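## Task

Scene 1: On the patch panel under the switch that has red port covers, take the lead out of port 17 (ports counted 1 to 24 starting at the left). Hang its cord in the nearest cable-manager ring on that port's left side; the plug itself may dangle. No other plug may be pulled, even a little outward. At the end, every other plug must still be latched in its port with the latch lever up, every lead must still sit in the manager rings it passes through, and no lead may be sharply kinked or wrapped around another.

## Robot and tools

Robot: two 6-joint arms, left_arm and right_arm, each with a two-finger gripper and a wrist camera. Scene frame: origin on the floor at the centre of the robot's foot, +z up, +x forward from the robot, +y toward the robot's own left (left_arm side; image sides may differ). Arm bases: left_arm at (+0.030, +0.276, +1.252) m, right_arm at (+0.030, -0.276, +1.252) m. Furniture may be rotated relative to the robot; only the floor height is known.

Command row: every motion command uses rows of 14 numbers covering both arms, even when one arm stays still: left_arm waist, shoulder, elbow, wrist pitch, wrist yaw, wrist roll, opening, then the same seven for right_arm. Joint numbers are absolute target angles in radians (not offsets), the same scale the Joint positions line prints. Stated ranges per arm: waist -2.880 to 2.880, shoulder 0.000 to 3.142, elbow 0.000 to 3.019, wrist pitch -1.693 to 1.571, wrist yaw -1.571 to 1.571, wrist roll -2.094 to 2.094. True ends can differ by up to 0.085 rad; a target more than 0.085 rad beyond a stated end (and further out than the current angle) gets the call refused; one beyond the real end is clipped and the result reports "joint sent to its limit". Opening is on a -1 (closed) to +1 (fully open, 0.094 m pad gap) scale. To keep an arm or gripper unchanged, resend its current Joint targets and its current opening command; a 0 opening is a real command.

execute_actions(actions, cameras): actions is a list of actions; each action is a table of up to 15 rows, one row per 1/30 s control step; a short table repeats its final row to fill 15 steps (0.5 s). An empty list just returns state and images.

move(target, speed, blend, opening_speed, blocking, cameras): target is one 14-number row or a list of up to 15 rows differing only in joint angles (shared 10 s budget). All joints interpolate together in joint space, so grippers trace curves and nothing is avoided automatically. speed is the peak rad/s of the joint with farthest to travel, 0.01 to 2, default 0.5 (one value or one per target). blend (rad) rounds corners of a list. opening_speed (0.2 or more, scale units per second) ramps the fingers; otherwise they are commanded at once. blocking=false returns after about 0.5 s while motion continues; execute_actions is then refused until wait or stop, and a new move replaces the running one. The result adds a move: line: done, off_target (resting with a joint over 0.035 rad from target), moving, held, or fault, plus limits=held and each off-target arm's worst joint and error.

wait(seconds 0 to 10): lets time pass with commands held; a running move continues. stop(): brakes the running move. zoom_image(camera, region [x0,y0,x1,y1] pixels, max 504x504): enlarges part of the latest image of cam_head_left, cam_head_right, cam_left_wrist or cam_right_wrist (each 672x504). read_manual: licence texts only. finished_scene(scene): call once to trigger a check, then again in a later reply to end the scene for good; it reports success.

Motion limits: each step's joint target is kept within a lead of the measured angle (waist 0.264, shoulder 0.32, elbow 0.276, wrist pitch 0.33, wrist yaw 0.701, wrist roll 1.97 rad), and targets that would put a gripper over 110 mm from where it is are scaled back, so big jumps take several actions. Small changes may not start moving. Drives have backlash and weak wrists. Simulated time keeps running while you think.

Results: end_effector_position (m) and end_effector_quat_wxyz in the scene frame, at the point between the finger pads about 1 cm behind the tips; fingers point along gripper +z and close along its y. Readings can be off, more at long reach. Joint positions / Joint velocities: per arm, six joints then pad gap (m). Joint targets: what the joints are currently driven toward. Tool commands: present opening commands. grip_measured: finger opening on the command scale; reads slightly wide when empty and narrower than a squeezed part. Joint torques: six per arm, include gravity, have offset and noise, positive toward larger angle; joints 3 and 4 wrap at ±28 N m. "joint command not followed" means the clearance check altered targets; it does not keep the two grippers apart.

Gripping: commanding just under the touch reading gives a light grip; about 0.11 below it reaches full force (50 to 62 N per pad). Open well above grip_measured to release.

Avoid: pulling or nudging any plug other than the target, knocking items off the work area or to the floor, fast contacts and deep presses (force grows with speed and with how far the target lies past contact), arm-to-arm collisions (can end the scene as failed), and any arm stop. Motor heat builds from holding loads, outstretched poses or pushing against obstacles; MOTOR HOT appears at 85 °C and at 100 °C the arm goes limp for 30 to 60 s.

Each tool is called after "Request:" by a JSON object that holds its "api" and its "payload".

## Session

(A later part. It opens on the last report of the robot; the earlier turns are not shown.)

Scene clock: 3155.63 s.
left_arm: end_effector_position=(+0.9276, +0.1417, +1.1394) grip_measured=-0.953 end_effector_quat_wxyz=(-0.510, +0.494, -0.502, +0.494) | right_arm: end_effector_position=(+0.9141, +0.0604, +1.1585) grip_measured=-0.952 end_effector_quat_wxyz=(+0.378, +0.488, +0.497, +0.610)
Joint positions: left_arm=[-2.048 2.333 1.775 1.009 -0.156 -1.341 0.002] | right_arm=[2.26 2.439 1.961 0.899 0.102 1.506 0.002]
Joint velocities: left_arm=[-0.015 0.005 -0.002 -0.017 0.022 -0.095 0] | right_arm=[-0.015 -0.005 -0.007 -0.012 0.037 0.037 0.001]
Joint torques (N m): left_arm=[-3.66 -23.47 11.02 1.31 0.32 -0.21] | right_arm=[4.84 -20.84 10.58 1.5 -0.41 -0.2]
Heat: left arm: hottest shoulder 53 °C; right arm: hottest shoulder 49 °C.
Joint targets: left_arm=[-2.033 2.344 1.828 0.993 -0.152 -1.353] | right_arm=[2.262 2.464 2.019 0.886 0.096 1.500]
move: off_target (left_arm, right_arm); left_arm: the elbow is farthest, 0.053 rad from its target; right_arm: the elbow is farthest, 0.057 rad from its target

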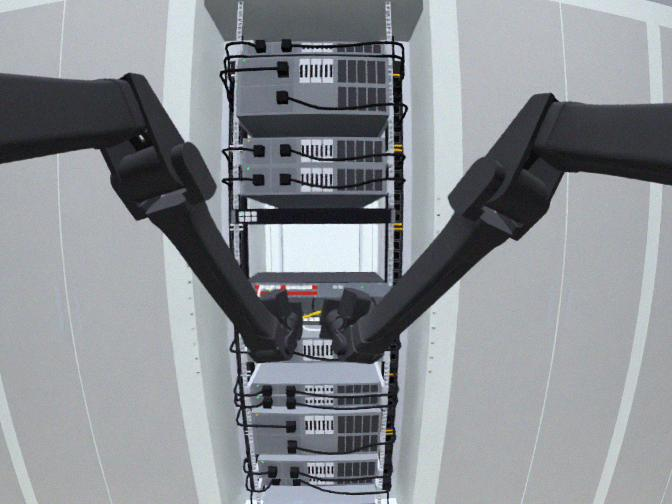

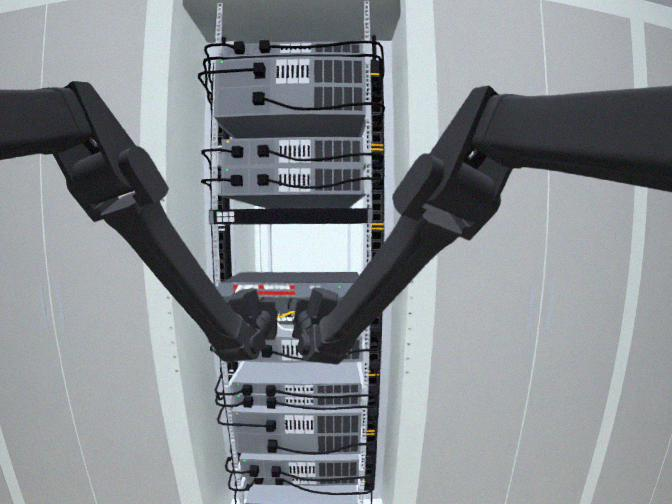

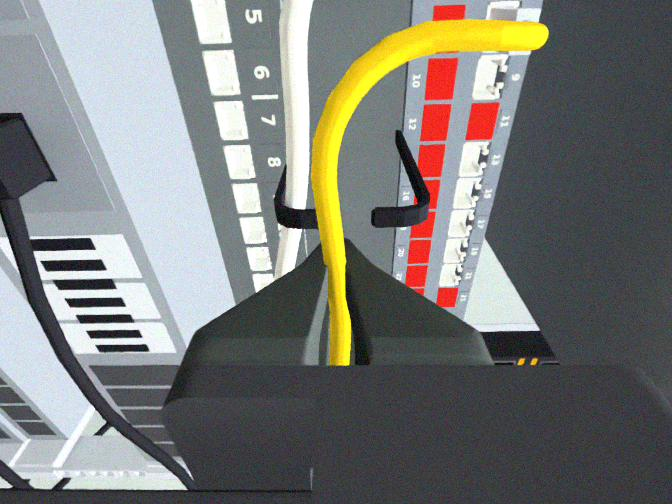

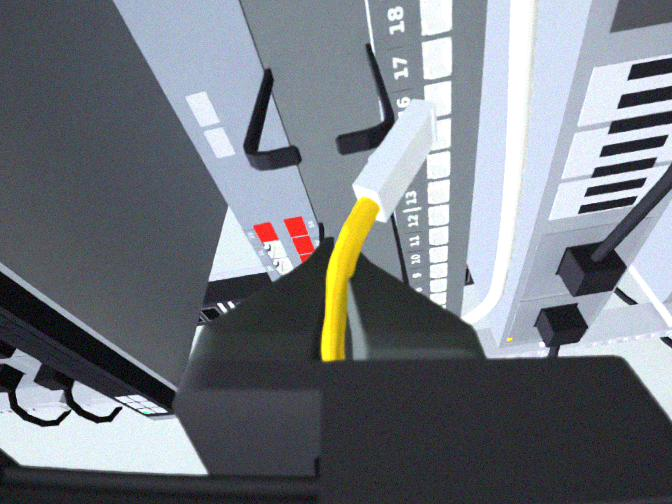

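Request:
{"api": "move", "payload": {"target": [-2.033,2.295,1.82,0.985,-0.152,-1.353,-1,2.262,2.408,2.018,0.88,0.097,1.5,-1], "speed": 0.1}}

Request:
{"api": "zoom_image", "payload": {"camera": "cam_head_left", "region": [290, 290, 350, 335]}}

Request:
{"api": "zoom_image", "payload": {"camera": "cam_head_right", "region": [260, 290, 320, 335]}}

Scene clock: 3167.17 s.
left_arm: end_effector_position=(+0.9272, +0.1412, +1.1367) grip_measured=-0.953 end_effector_quat_wxyz=(-0.508, +0.495, -0.504, +0.492) | right_arm: end_effector_position=(+0.9140, +0.0608, +1.1570) grip_measured=-0.952 end_effector_quat_wxyz=(+0.376, +0.489, +0.499, +0.608)
Joint positions: left_arm=[-2.048 2.335 1.775 1.003 -0.156 -1.341 0.002] | right_arm=[2.26 2.439 1.961 0.893 0.102 1.506 0.002]
Joint velocities: left_arm=[0.005 -0.005 -0.012 0.002 -0.022 0.081 -0.002] | right_arm=[0.005 -0.015 -0.012 0.007 -0.051 0.007 0]
Joint torques (N m): left_arm=[-3.84 -28.22 10.36 1.13 0.32 -0.23] | right_arm=[5.6 -25.64 10.51 1.48 -0.45 -0.16]
Heat: left arm: hottest shoulder 52 °C; right arm: hottest shoulder 49 °C.
Joint targets: left_arm=[-2.034 2.296 1.820 0.985 -0.152 -1.353] | right_arm=[2.262 2.408 2.018 0.880 0.097 1.500]
move: off_target (left_arm, right_arm); left_arm: the elbow is farthest, 0.045 rad from its target; right_arm: the elbow is farthest, 0.057 rad from its target

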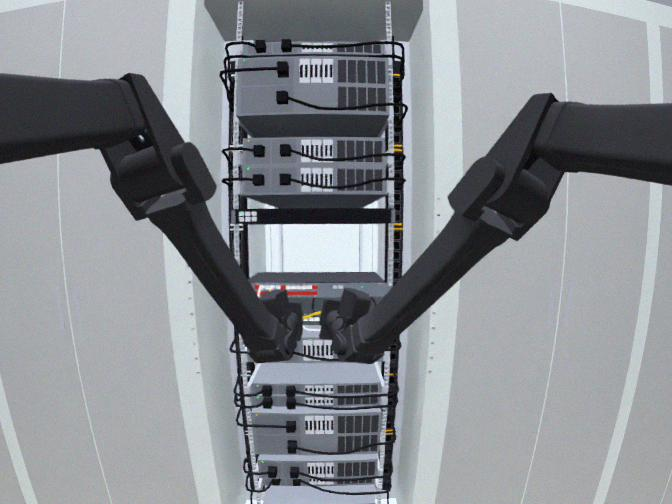

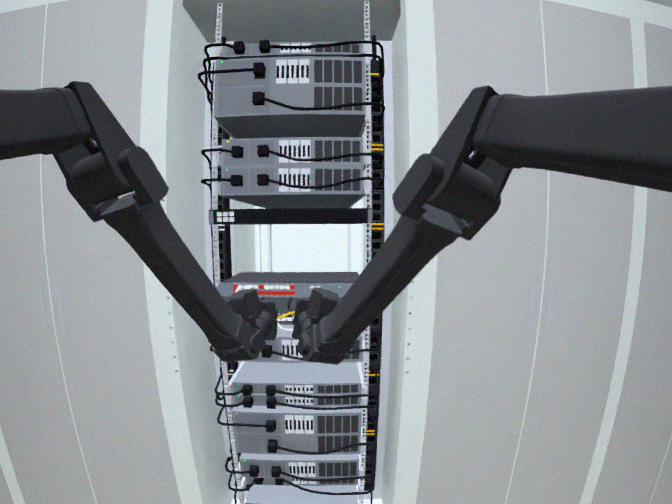

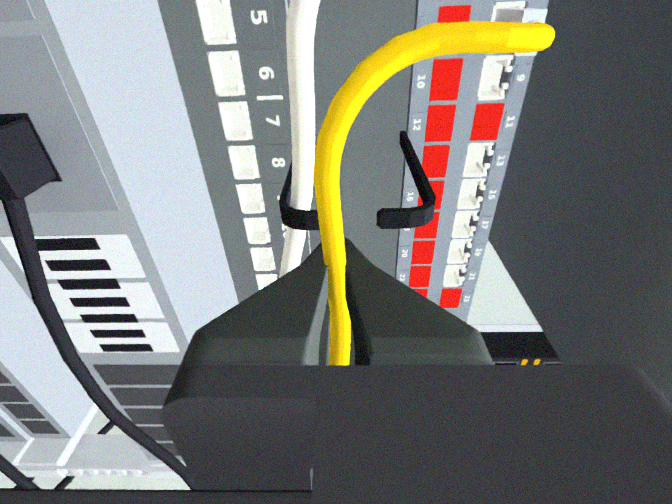

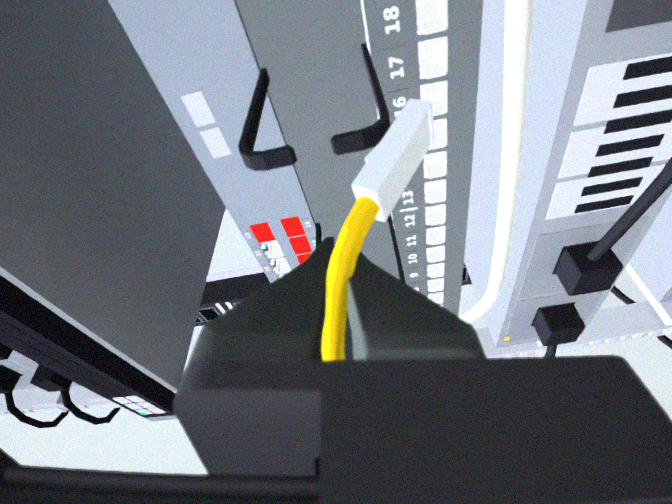

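Scaled by 8.400 from the camera's 672x504 image, which has a finer 960x720 frame.

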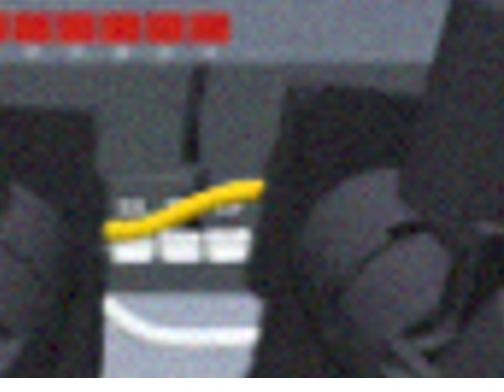

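Scaled by 8.400 from the camera's 672x504 image, which has a finer 960x720 frame.

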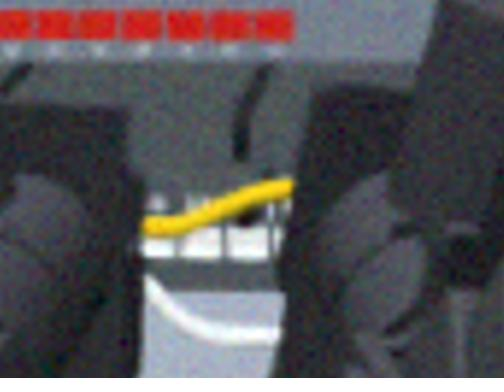

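Request:
{"api": "move", "payload": {"target": [-2.033,2.272,1.825,0.997,-0.152,-1.353,-1,2.262,2.385,2.02,0.892,0.097,1.5,-1], "speed": 0.1}}

Request:
{"api": "zoom_image", "payload": {"camera": "cam_head_left", "region": [290, 290, 350, 335]}}

Request:
{"api": "zoom_image", "payload": {"camera": "cam_head_right", "region": [260, 290, 320, 335]}}

Scene clock: 3175.00 s.
left_arm: end_effector_position=(+0.9302, +0.1418, +1.1470) grip_measured=-0.953 end_effector_quat_wxyz=(-0.509, +0.492, -0.501, +0.497) | right_arm: end_effector_position=(+0.9165, +0.0597, +1.1645) grip_measured=-0.952 end_effector_quat_wxyz=(+0.378, +0.488, +0.497, +0.611)
Joint positions: left_arm=[-2.048 2.322 1.775 1.003 -0.15 -1.343 0.002] | right_arm=[2.26 2.43 1.961 0.892 0.101 1.506 0.002]
Joint velocities: left_arm=[-0.005 0.005 -0.002 0.012 -0.007 -0.11 0] | right_arm=[-0.005 0.005 0.002 0.002 0.022 -0.051 0]
Joint torques (N m): left_arm=[-3.78 -29.27 10.85 1.61 0.16 -0.21] | right_arm=[6.24 -27.22 10.86 2.14 -0.32 -0.22]
Heat: left arm: hottest shoulder 53 °C; right arm: hottest shoulder 49 °C.
Joint targets: left_arm=[-2.033 2.272 1.825 0.997 -0.150 -1.352] | right_arm=[2.262 2.386 2.020 0.891 0.098 1.500]
move: off_target (left_arm, right_arm); left_arm: the shoulder is farthest, 0.050 rad from its target; right_arm: the elbow is farthest, 0.059 rad from its target

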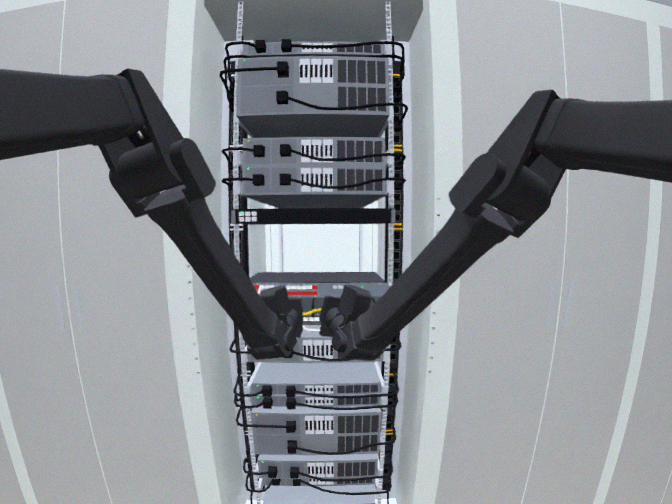

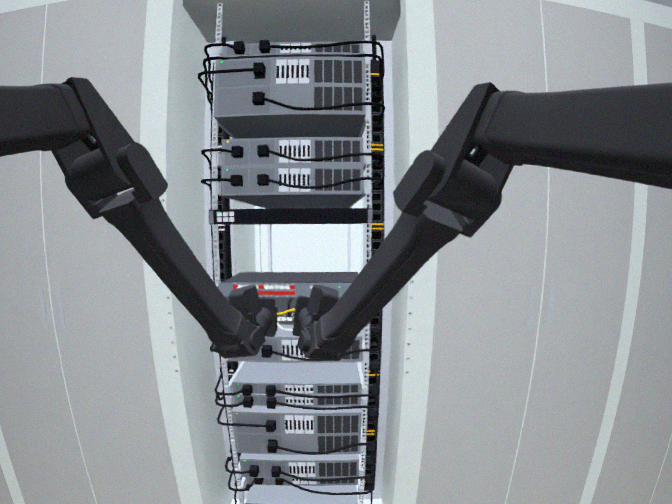

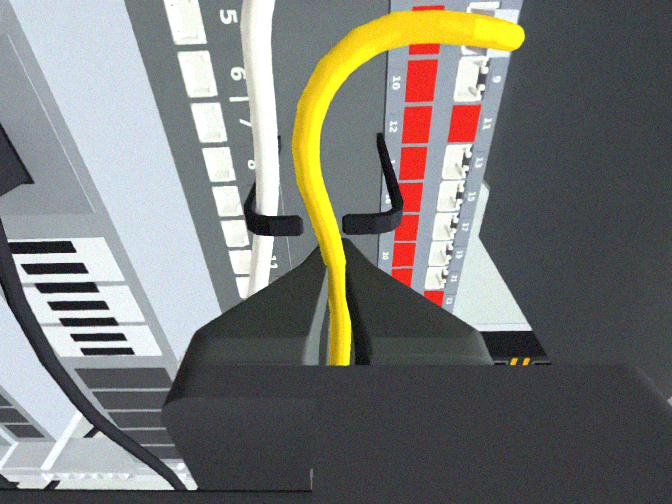

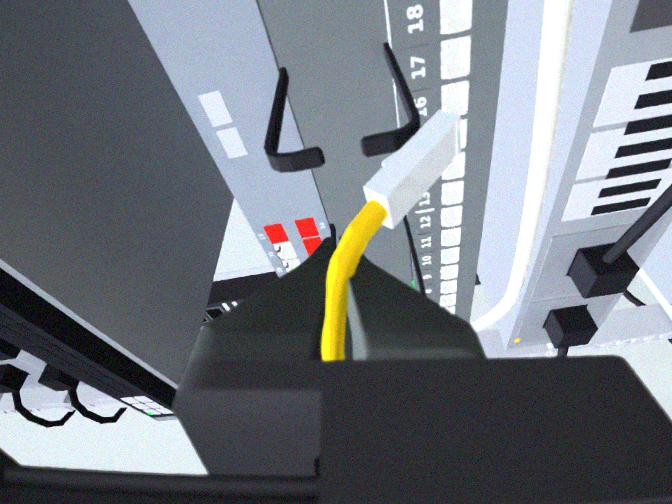

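Scaled by 8.400 from the camera's 672x504 image, which has a finer 960x720 frame.

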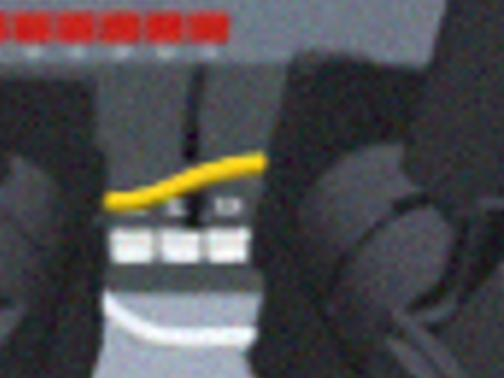

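Scaled by 8.400 from the camera's 672x504 image, which has a finer 960x720 frame.

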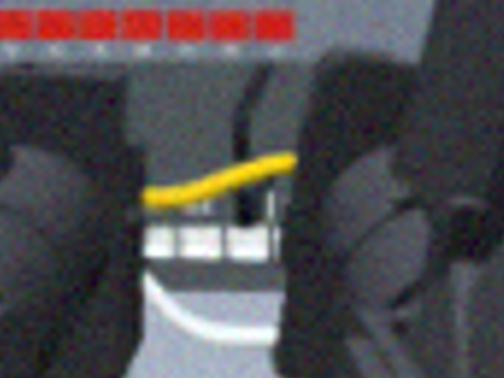

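Request:
{"api": "move", "payload": {"target": [[-2.033,2.342,1.825,0.997,-0.152,-1.353,-1,2.262,2.45,2.02,0.892,0.097,1.5,-1],[-2.028,2.364,1.875,0.967,-0.148,-1.353,-1,2.252,2.508,2.113,0.832,0.09,1.5,-1]], "speed": 0.15}}

Request:
{"api": "zoom_image", "payload": {"camera": "cam_head_left", "region": [290, 290, 350, 335]}}

Request:
{"api": "zoom_image", "payload": {"camera": "cam_head_right", "region": [260, 290, 320, 335]}}

Scene clock: 3198.57 s.
left_arm: end_effector_position=(+0.9393, +0.1461, +1.1393) grip_measured=-0.953 end_effector_quat_wxyz=(-0.512, +0.494, -0.500, +0.495) | right_arm: end_effector_position=(+0.9319, +0.0649, +1.1597) grip_measured=-0.952 end_effector_quat_wxyz=(+0.378, +0.486, +0.496, +0.613)
Joint positions: left_arm=[-2.04 2.352 1.824 0.983 -0.152 -1.344 0.002] | right_arm=[2.256 2.479 2.059 0.847 0.095 1.506 0.002]
Joint velocities: left_arm=[0.005 -0.005 -0.012 0.007 -0.022 0.022 0] | right_arm=[0.005 -0.005 -0.007 -0.012 -0.007 -0.081 0]
Joint torques (N m): left_arm=[-3.72 -24.06 11.18 1.36 0.27 -0.19] | right_arm=[5.25 -21.13 10.84 1.42 -0.38 -0.2]
Heat: left arm: hottest shoulder 60 °C; right arm: hottest shoulder 50 °C.
Joint targets: left_arm=[-2.028 2.364 1.876 0.968 -0.149 -1.354] | right_arm=[2.251 2.508 2.113 0.833 0.090 1.500]
move: off_target (left_arm, right_arm); left_arm: the elbow is farthest, 0.051 rad from its target; right_arm: the elbow is farthest, 0.054 rad from its target

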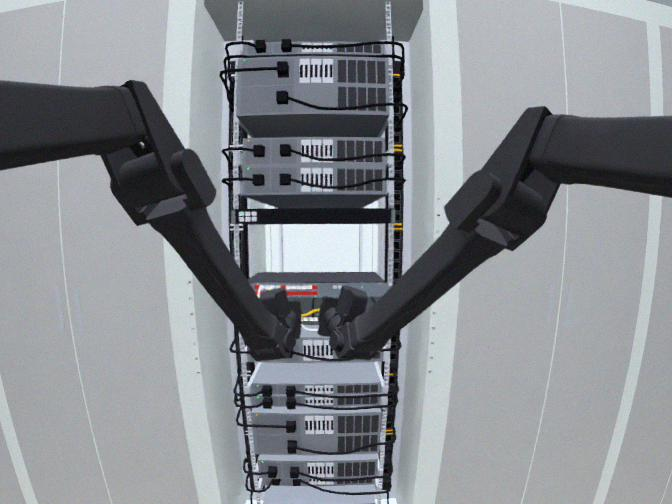

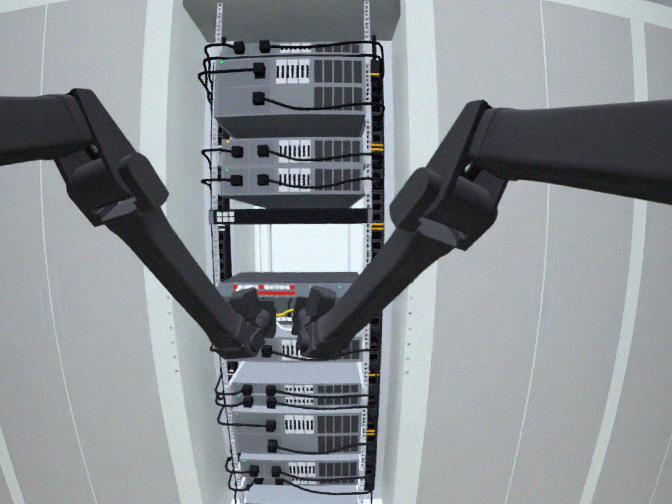

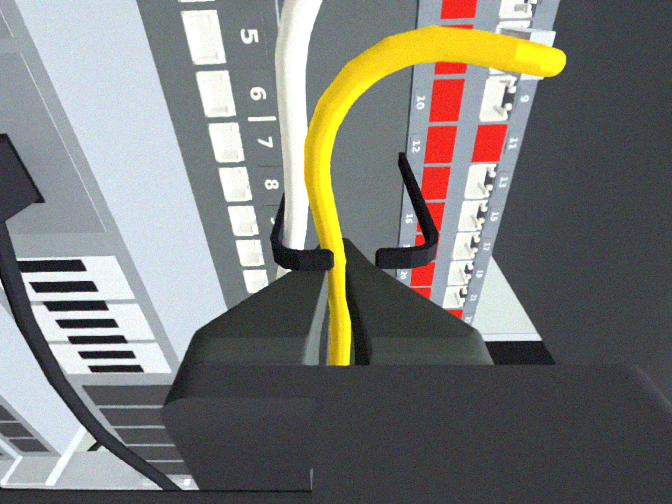

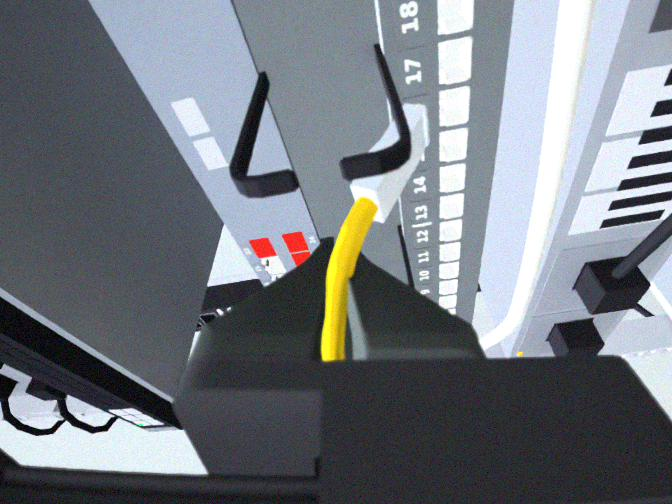

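Scaled by 8.400 from the camera's 672x504 image, which has a finer 960x720 frame.

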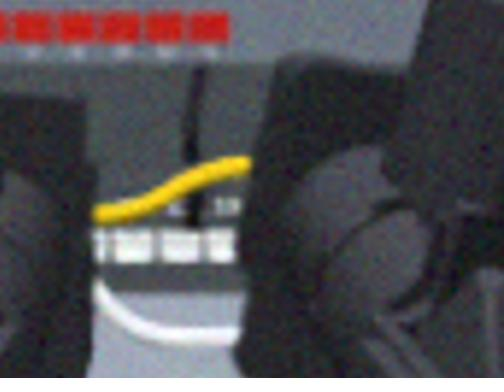

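Scaled by 8.400 from the camera's 672x504 image, which has a finer 960x720 frame.

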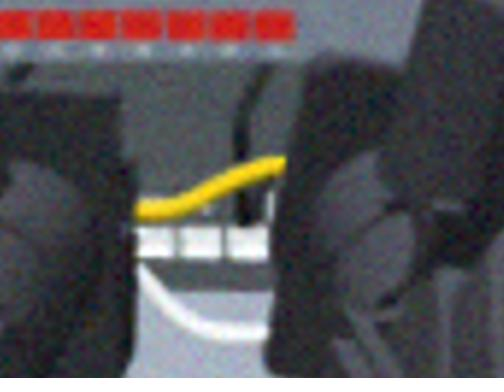

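Request:
{"api": "move", "payload": {"target": [-2.02,2.364,1.88,0.967,-0.148,-1.353,-1,2.252,2.518,2.153,0.802,0.088,1.5,-1], "speed": 0.15, "cameras": []}}

Request:
{"api": "move", "payload": {"target": [-2.02,2.385,1.88,0.983,-0.148,-1.353,-1,2.252,2.545,2.153,0.825,0.088,1.5,-1], "speed": 0.1}}

Request:
{"api": "zoom_image", "payload": {"camera": "cam_head_left", "region": [290, 290, 350, 335]}}

Request:
{"api": "zoom_image", "payload": {"camera": "cam_head_right", "region": [260, 290, 320, 335]}}

Scene clock: 3211.60 s.
left_arm: end_effector_position=(+0.9394, +0.1460, +1.1387) grip_measured=-0.954 end_effector_quat_wxyz=(-0.512, +0.494, -0.500, +0.495) | right_arm: end_effector_position=(+0.9395, +0.0664, +1.1638) grip_measured=-0.952 end_effector_quat_wxyz=(+0.378, +0.486, +0.496, +0.612)
Joint positions: left_arm=[-2.04 2.353 1.825 0.983 -0.152 -1.344 0.002] | right_arm=[2.256 2.486 2.094 0.818 0.095 1.506 0.002]
Joint velocities: left_arm=[-0.034 0.005 0.012 -0.002 0.007 0.037 -0.001] | right_arm=[-0.015 -0.005 0.002 -0.007 0.022 -0.051 0]
Joint torques (N m): left_arm=[-3.19 -24 11.32 1.31 0.31 -0.21] | right_arm=[5.66 -21.19 10.99 1.44 -0.48 -0.2]
Heat: left arm: hottest shoulder 59 °C; right arm: hottest shoulder 49 °C.
Joint targets: left_arm=[-2.020 2.364 1.879 0.967 -0.148 -1.353] | right_arm=[2.252 2.517 2.152 0.802 0.088 1.500]
move: off_target (left_arm, right_arm); left_arm: the elbow is farthest, 0.055 rad from its target; right_arm: the elbow is farthest, 0.059 rad from its target
No camera images: "cameras" was empty.

Scene clock: 3212.47 s.
left_arm: end_effector_position=(+0.9401, +0.1456, +1.1377) grip_measured=-0.954 end_effector_quat_wxyz=(-0.513, +0.492, -0.501, +0.493) | right_arm: end_effector_position=(+0.9392, +0.0626, +1.1499) grip_measured=-0.952 end_effector_quat_wxyz=(+0.378, +0.489, +0.499, +0.608)
Joint positions: left_arm=[-2.04 2.358 1.832 0.983 -0.152 -1.338 0.002] | right_arm=[2.249 2.506 2.105 0.818 0.095 1.506 0.002]
Joint velocities: left_arm=[-0.005 -0.005 -0.002 -0.012 0.022 -0.037 0] | right_arm=[0.005 -0.005 0.017 -0.002 0.007 0.081 0]
Joint torques (N m): left_arm=[-3.02 -22.59 10.67 1.85 0.3 -0.18] | right_arm=[7.24 -19.9 10.61 2.44 -0.44 -0.19]
Heat: left arm: hottest shoulder 59 °C; right arm: hottest shoulder 49 °C.
Joint targets: left_arm=[-2.020 2.385 1.880 0.983 -0.148 -1.347] | right_arm=[2.252 2.545 2.154 0.825 0.088 1.500]
move: off_target (left_arm, right_arm); left_arm: the elbow is farthest, 0.048 rad from its target; right_arm: the elbow is farthest, 0.048 rad from its target

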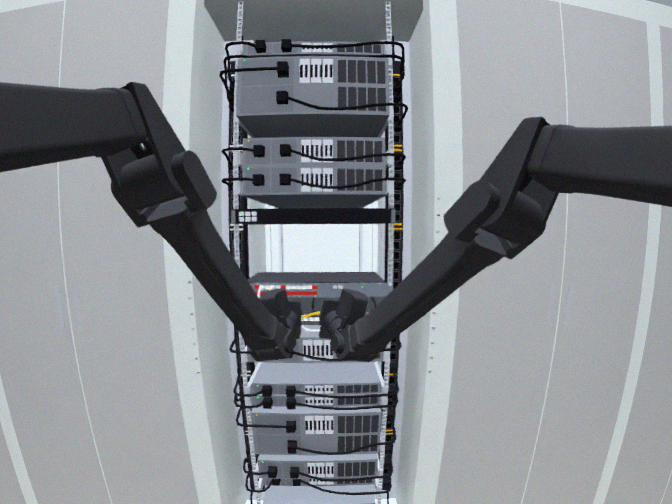

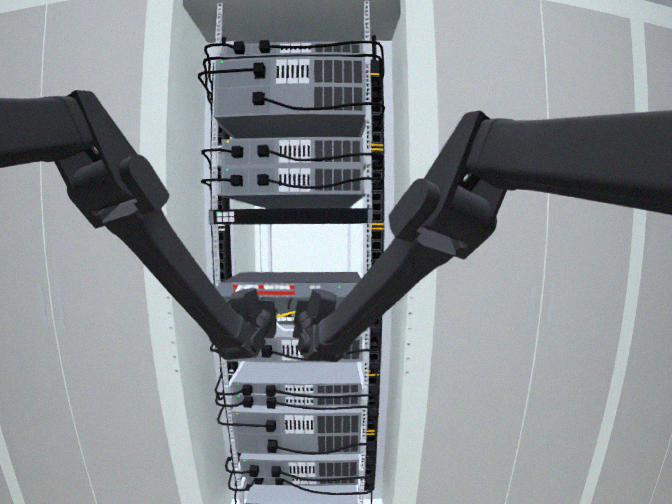

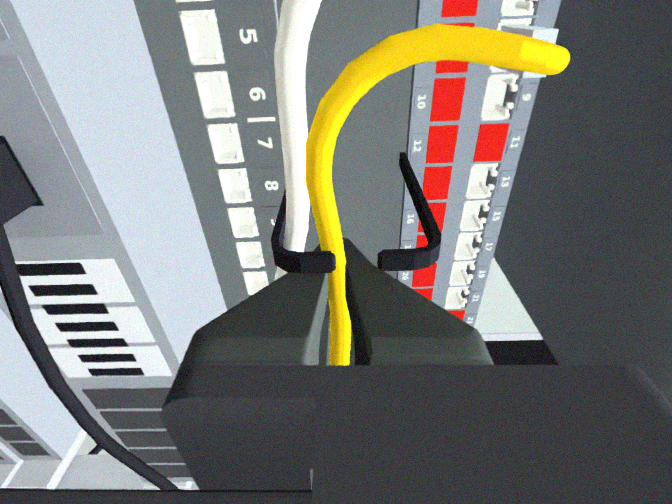

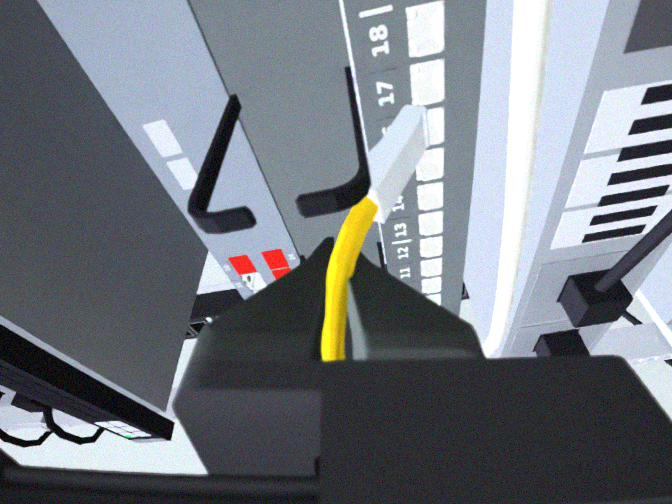

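Scaled by 8.400 from the camera's 672x504 image, which has a finer 960x720 frame.

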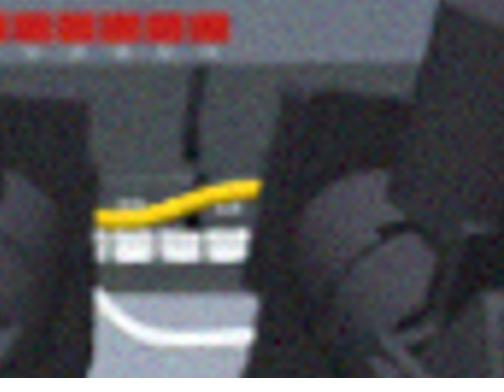

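Scaled by 8.400 from the camera's 672x504 image, which has a finer 960x720 frame.

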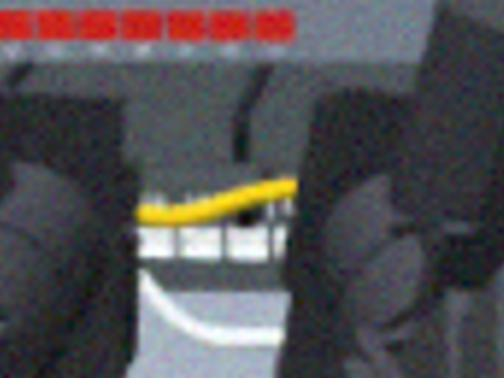

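Request:
{"api": "move", "payload": {"target": [-2.02,2.306,1.88,0.975,-0.148,-1.353,-1,2.252,2.442,2.153,0.806,0.088,1.5,-1], "speed": 0.1, "cameras": []}}

Request:
{"api": "move", "payload": {"target": [-2.02,2.37,1.93,0.94,-0.145,-1.353,-1,2.252,2.52,2.2,0.782,0.088,1.5,-1], "speed": 0.15}}

Request:
{"api": "zoom_image", "payload": {"camera": "cam_head_left", "region": [290, 290, 350, 335]}}

Request:
{"api": "zoom_image", "payload": {"camera": "cam_head_right", "region": [260, 290, 320, 335]}}

Scene clock: 3238.93 s.
left_arm: end_effector_position=(+0.9421, +0.1450, +1.1438) grip_measured=-0.954 end_effector_quat_wxyz=(-0.510, +0.492, -0.496, +0.502) | right_arm: end_effector_position=(+0.9436, +0.0637, +1.1670) grip_measured=-0.952 end_effector_quat_wxyz=(+0.377, +0.481, +0.497, +0.616)
Joint positions: left_arm=[-2.04 2.352 1.833 0.983 -0.142 -1.353 0.002] | right_arm=[2.25 2.486 2.105 0.812 0.078 1.506 0.002]
Joint velocities: left_arm=[-0.005 -0.005 0.002 -0.007 -0.022 -0.007 -0.001] | right_arm=[-0.005 0.005 -0.017 -0.012 0.037 -0.081 0.001]
Joint torques (N m): left_arm=[-3.14 -29.16 10.97 1.57 0.12 -0.13] | right_arm=[7.24 -27.11 10.66 1.68 -0.06 -0.2]
Heat: left arm: hottest shoulder 55 °C; right arm: hottest elbow 52 °C.
Joint targets: left_arm=[-2.020 2.306 1.881 0.975 -0.143 -1.360] | right_arm=[2.254 2.443 2.153 0.805 0.080 1.500]
move: off_target (left_arm, right_arm); left_arm: the elbow is farthest, 0.047 rad from its target; right_arm: the elbow is farthest, 0.048 rad from its target
No camera images: "cameras" was empty.

Scene clock: 3239.93 s.
left_arm: end_effector_position=(+0.9501, +0.1427, +1.1423) grip_measured=-0.954 end_effector_quat_wxyz=(-0.507, +0.492, -0.499, +0.501) | right_arm: end_effector_position=(+0.9496, +0.0629, +1.1682) grip_measured=-0.952 end_effector_quat_wxyz=(+0.381, +0.485, +0.494, +0.613)
Joint positions: left_arm=[-2.04 2.365 1.87 0.952 -0.138 -1.353 0.002] | right_arm=[2.25 2.497 2.136 0.794 0.092 1.506 0.002]
Joint velocities: left_arm=[-0.005 -0.015 0.007 0.007 0.022 -0.022 0] | right_arm=[0.005 0.015 0.002 -0.007 0.066 0.051 -0.001]
Joint torques (N m): left_arm=[-3.49 -24.64 12.01 1.4 -0.03 -0.07] | right_arm=[6.36 -21.83 11.71 1.81 -0.04 -0.23]
Heat: left arm: hottest shoulder 55 °C; right arm: hottest elbow 52 °C.
Joint targets: left_arm=[-2.020 2.370 1.929 0.940 -0.142 -1.353] | right_arm=[2.252 2.520 2.199 0.783 0.095 1.500]
move: off_target (left_arm, right_arm); left_arm: the elbow is farthest, 0.060 rad from its target; right_arm: the elbow is farthest, 0.064 rad from its target

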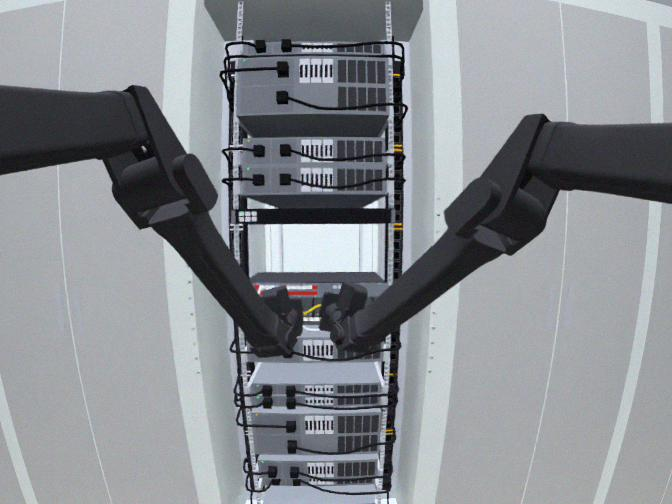

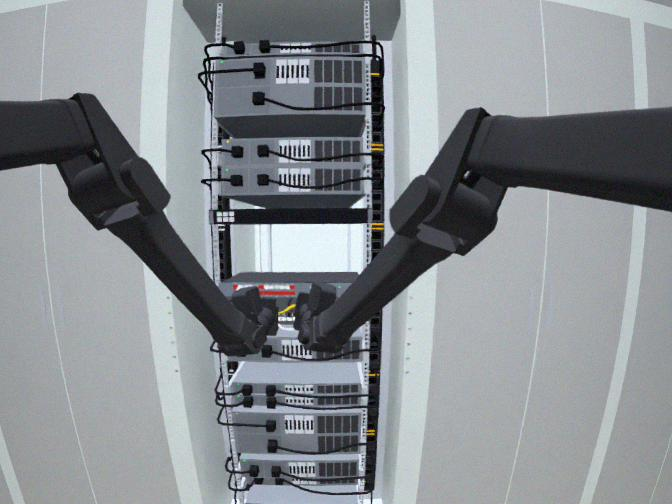

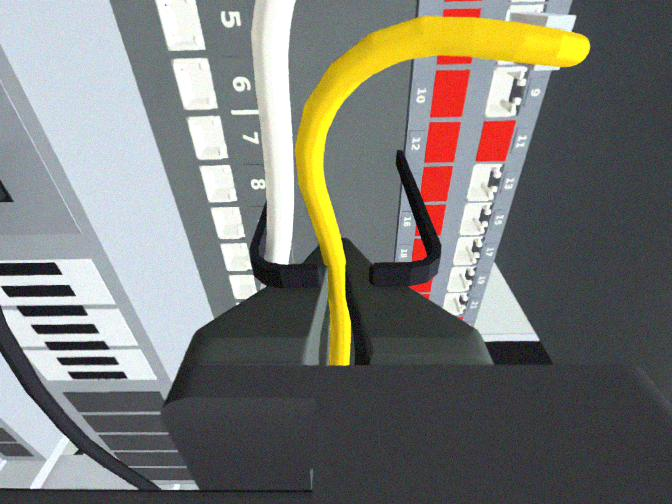

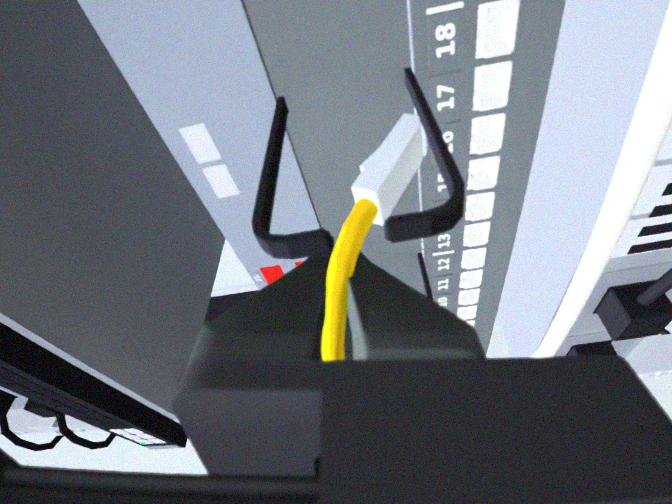

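Scaled by 8.400 from the camera's 672x504 image, which has a finer 960x720 frame.

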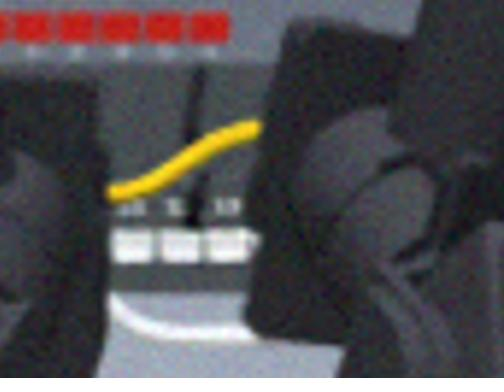

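Scaled by 8.400 from the camera's 672x504 image, which has a finer 960x720 frame.

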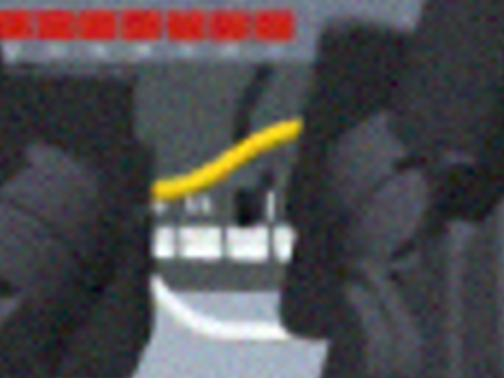

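Request:
{"api": "move", "payload": {"target": [-2.02,2.365,1.93,0.935,-0.145,-1.353,-1,2.252,2.537,2.2,0.782,0.088,1.5,-1], "speed": 0.1}}

Request:
{"api": "zoom_image", "payload": {"camera": "cam_head_left", "region": [290, 290, 350, 335]}}

Request:
{"api": "zoom_image", "payload": {"camera": "cam_head_right", "region": [260, 290, 320, 335]}}

Scene clock: 3247.83 s.
left_arm: end_effector_position=(+0.9501, +0.1426, +1.1419) grip_measured=-0.954 end_effector_quat_wxyz=(-0.507, +0.492, -0.500, +0.501) | right_arm: end_effector_position=(+0.9504, +0.0622, +1.1663) grip_measured=-0.952 end_effector_quat_wxyz=(+0.382, +0.485, +0.494, +0.613)
Joint positions: left_arm=[-2.04 2.365 1.87 0.95 -0.138 -1.353 0.002] | right_arm=[2.249 2.503 2.143 0.794 0.092 1.506 0.002]
Joint velocities: left_arm=[-0.024 0.015 0.012 -0.012 0.066 -0.066 -0.001] | right_arm=[-0.015 0.005 0.002 -0.002 0.081 0.007 0]
Joint torques (N m): left_arm=[-2.78 -25.23 12 1.26 -0.14 -0.11] | right_arm=[5.89 -20.89 11.25 1.94 -0.32 -0.2]
Heat: left arm: hottest shoulder 56 °C; right arm: hottest elbow 51 °C.
Joint targets: left_arm=[-2.020 2.365 1.930 0.935 -0.145 -1.353] | right_arm=[2.250 2.536 2.200 0.782 0.088 1.500]
move: off_target (left_arm, right_arm); left_arm: the elbow is farthest, 0.060 rad from its target; right_arm: the elbow is farthest, 0.057 rad from its target

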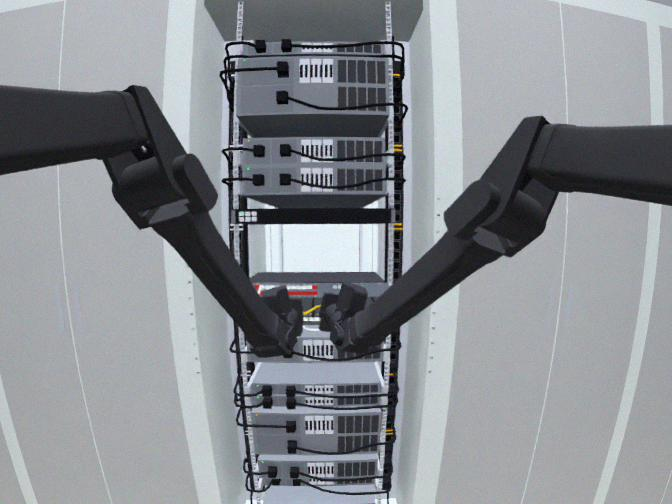

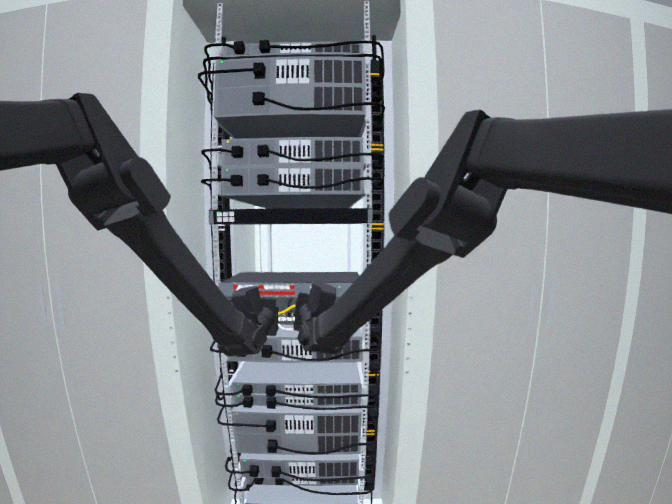

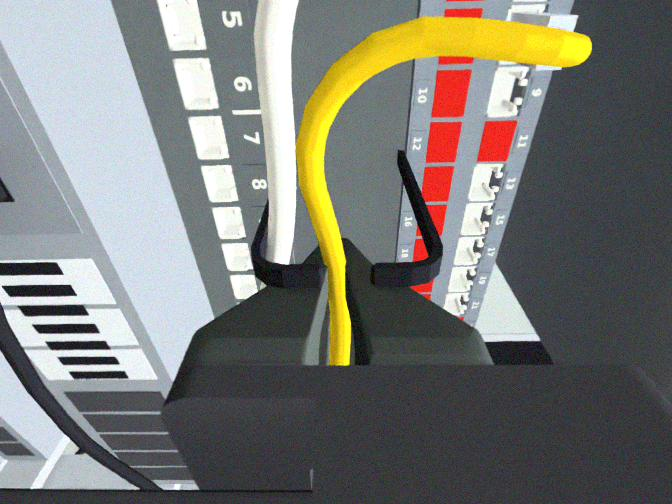

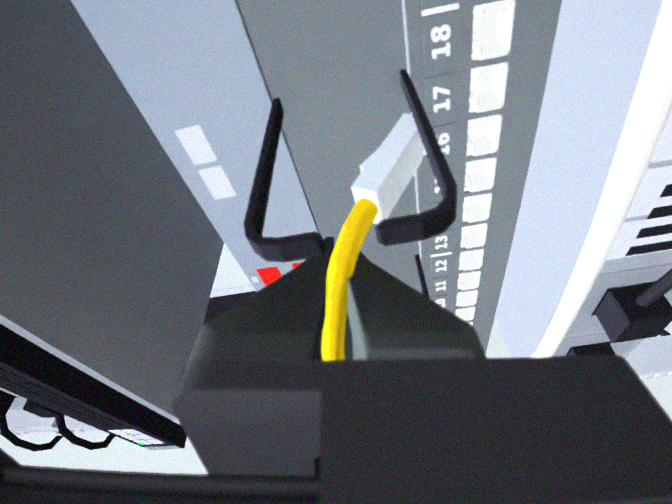

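Scaled by 8.400 from the camera's 672x504 image, which has a finer 960x720 frame.

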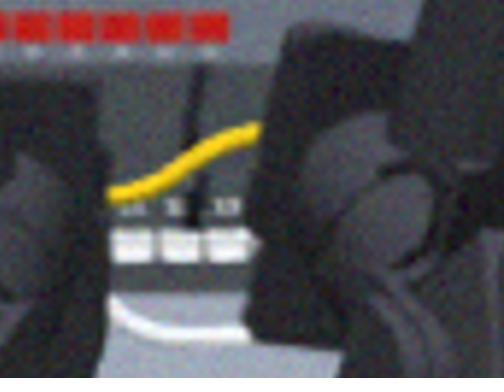

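Scaled by 8.400 from the camera's 672x504 image, which has a finer 960x720 frame.

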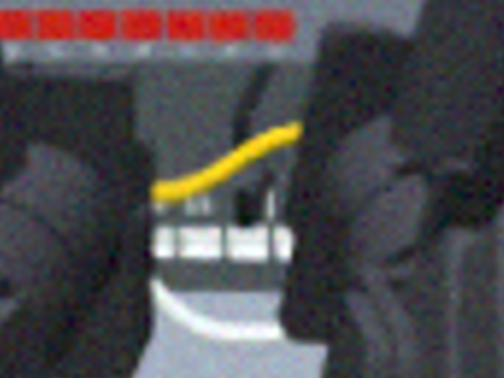

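Request:
{"api": "move", "payload": {"target": [-2.02,2.365,1.93,0.935,-0.145,-1.353,-1,2.252,2.554,2.21,0.787,0.088,1.5,-1], "speed": 0.1}}

Request:
{"api": "zoom_image", "payload": {"camera": "cam_head_left", "region": [300, 300, 324, 318]}}

Request:
{"api": "zoom_image", "payload": {"camera": "cam_head_right", "region": [276, 300, 300, 318]}}

Scene clock: 3256.97 s.
left_arm: end_effector_position=(+0.9501, +0.1426, +1.1419) grip_measured=-0.954 end_effector_quat_wxyz=(-0.507, +0.492, -0.500, +0.501) | right_arm: end_effector_position=(+0.9516, +0.0631, +1.1647) grip_measured=-0.952 end_effector_quat_wxyz=(+0.383, +0.484, +0.492, +0.614)
Joint positions: left_arm=[-2.04 2.365 1.87 0.95 -0.138 -1.353 0.002] | right_arm=[2.249 2.514 2.159 0.794 0.092 1.506 0.002]
Joint velocities: left_arm=[0.005 0.005 0.002 -0.002 -0.037 -0.037 0] | right_arm=[0.005 -0.015 -0.017 -0.007 -0.081 -0.007 0]
Joint torques (N m): left_arm=[-3.43 -25.41 12.04 1.2 -0.15 -0.11] | right_arm=[6.36 -20.66 11 1.98 -0.34 -0.18]
Heat: left arm: hottest shoulder 56 °C; right arm: hottest elbow 52 °C.
Joint targets: left_arm=[-2.020 2.365 1.930 0.935 -0.145 -1.353] | right_arm=[2.253 2.554 2.210 0.787 0.088 1.500]
move: off_target (left_arm, right_arm); left_arm: the elbow is farthest, 0.060 rad from its target; right_arm: the elbow is farthest, 0.051 rad from its target

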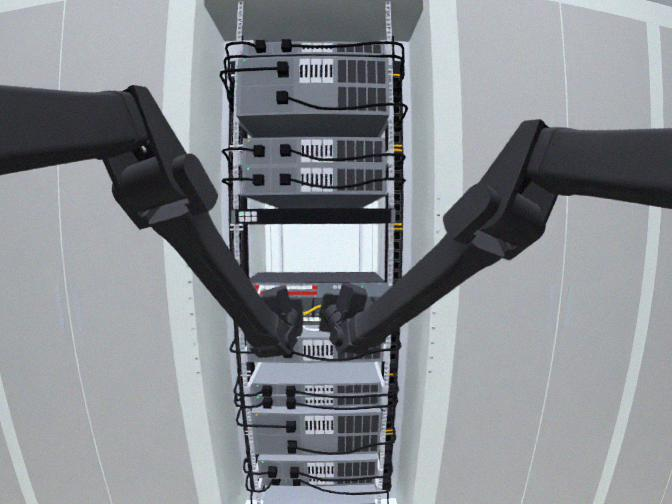

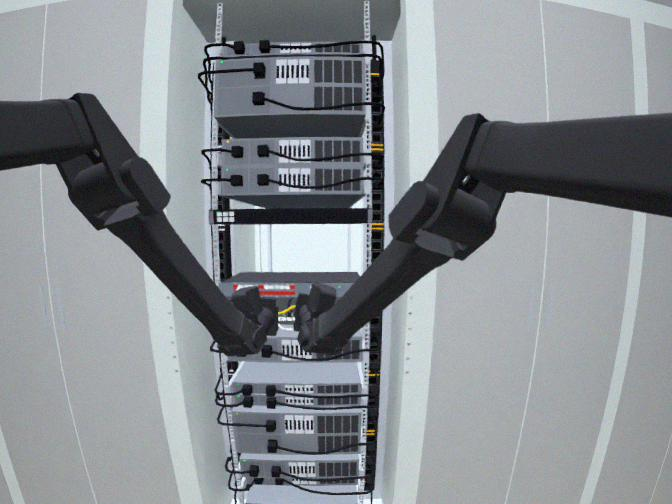

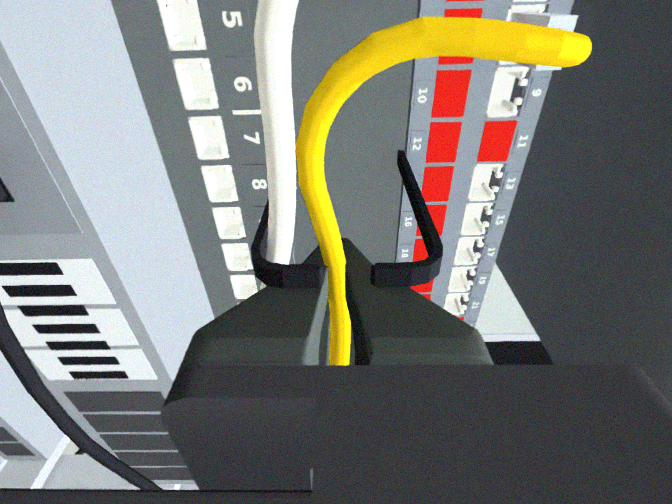

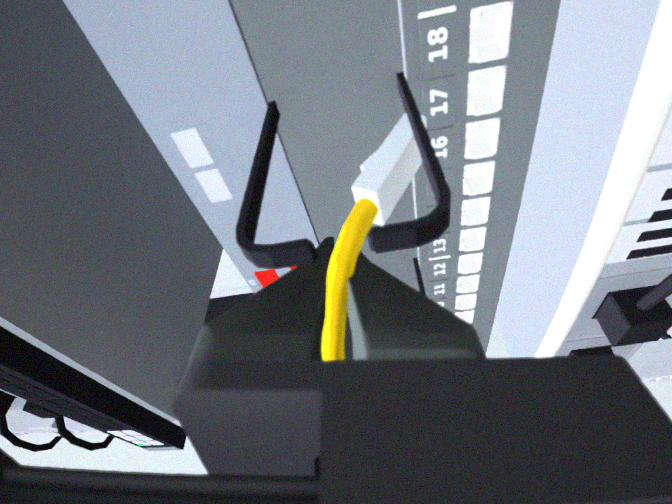

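Scaled by 21.000 from the camera's 672x504 image, which has a finer 960x720 frame.

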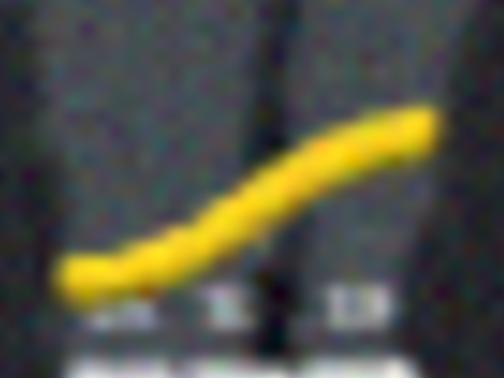

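Scaled by 21.000 from the camera's 672x504 image, which has a finer 960x720 frame.

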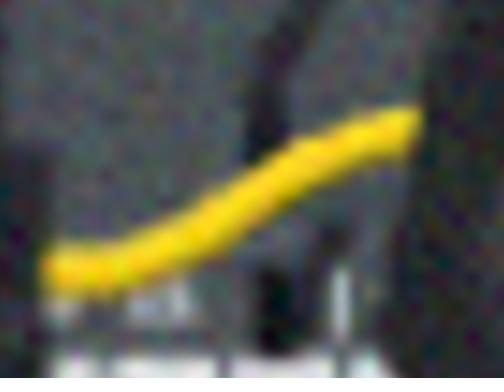

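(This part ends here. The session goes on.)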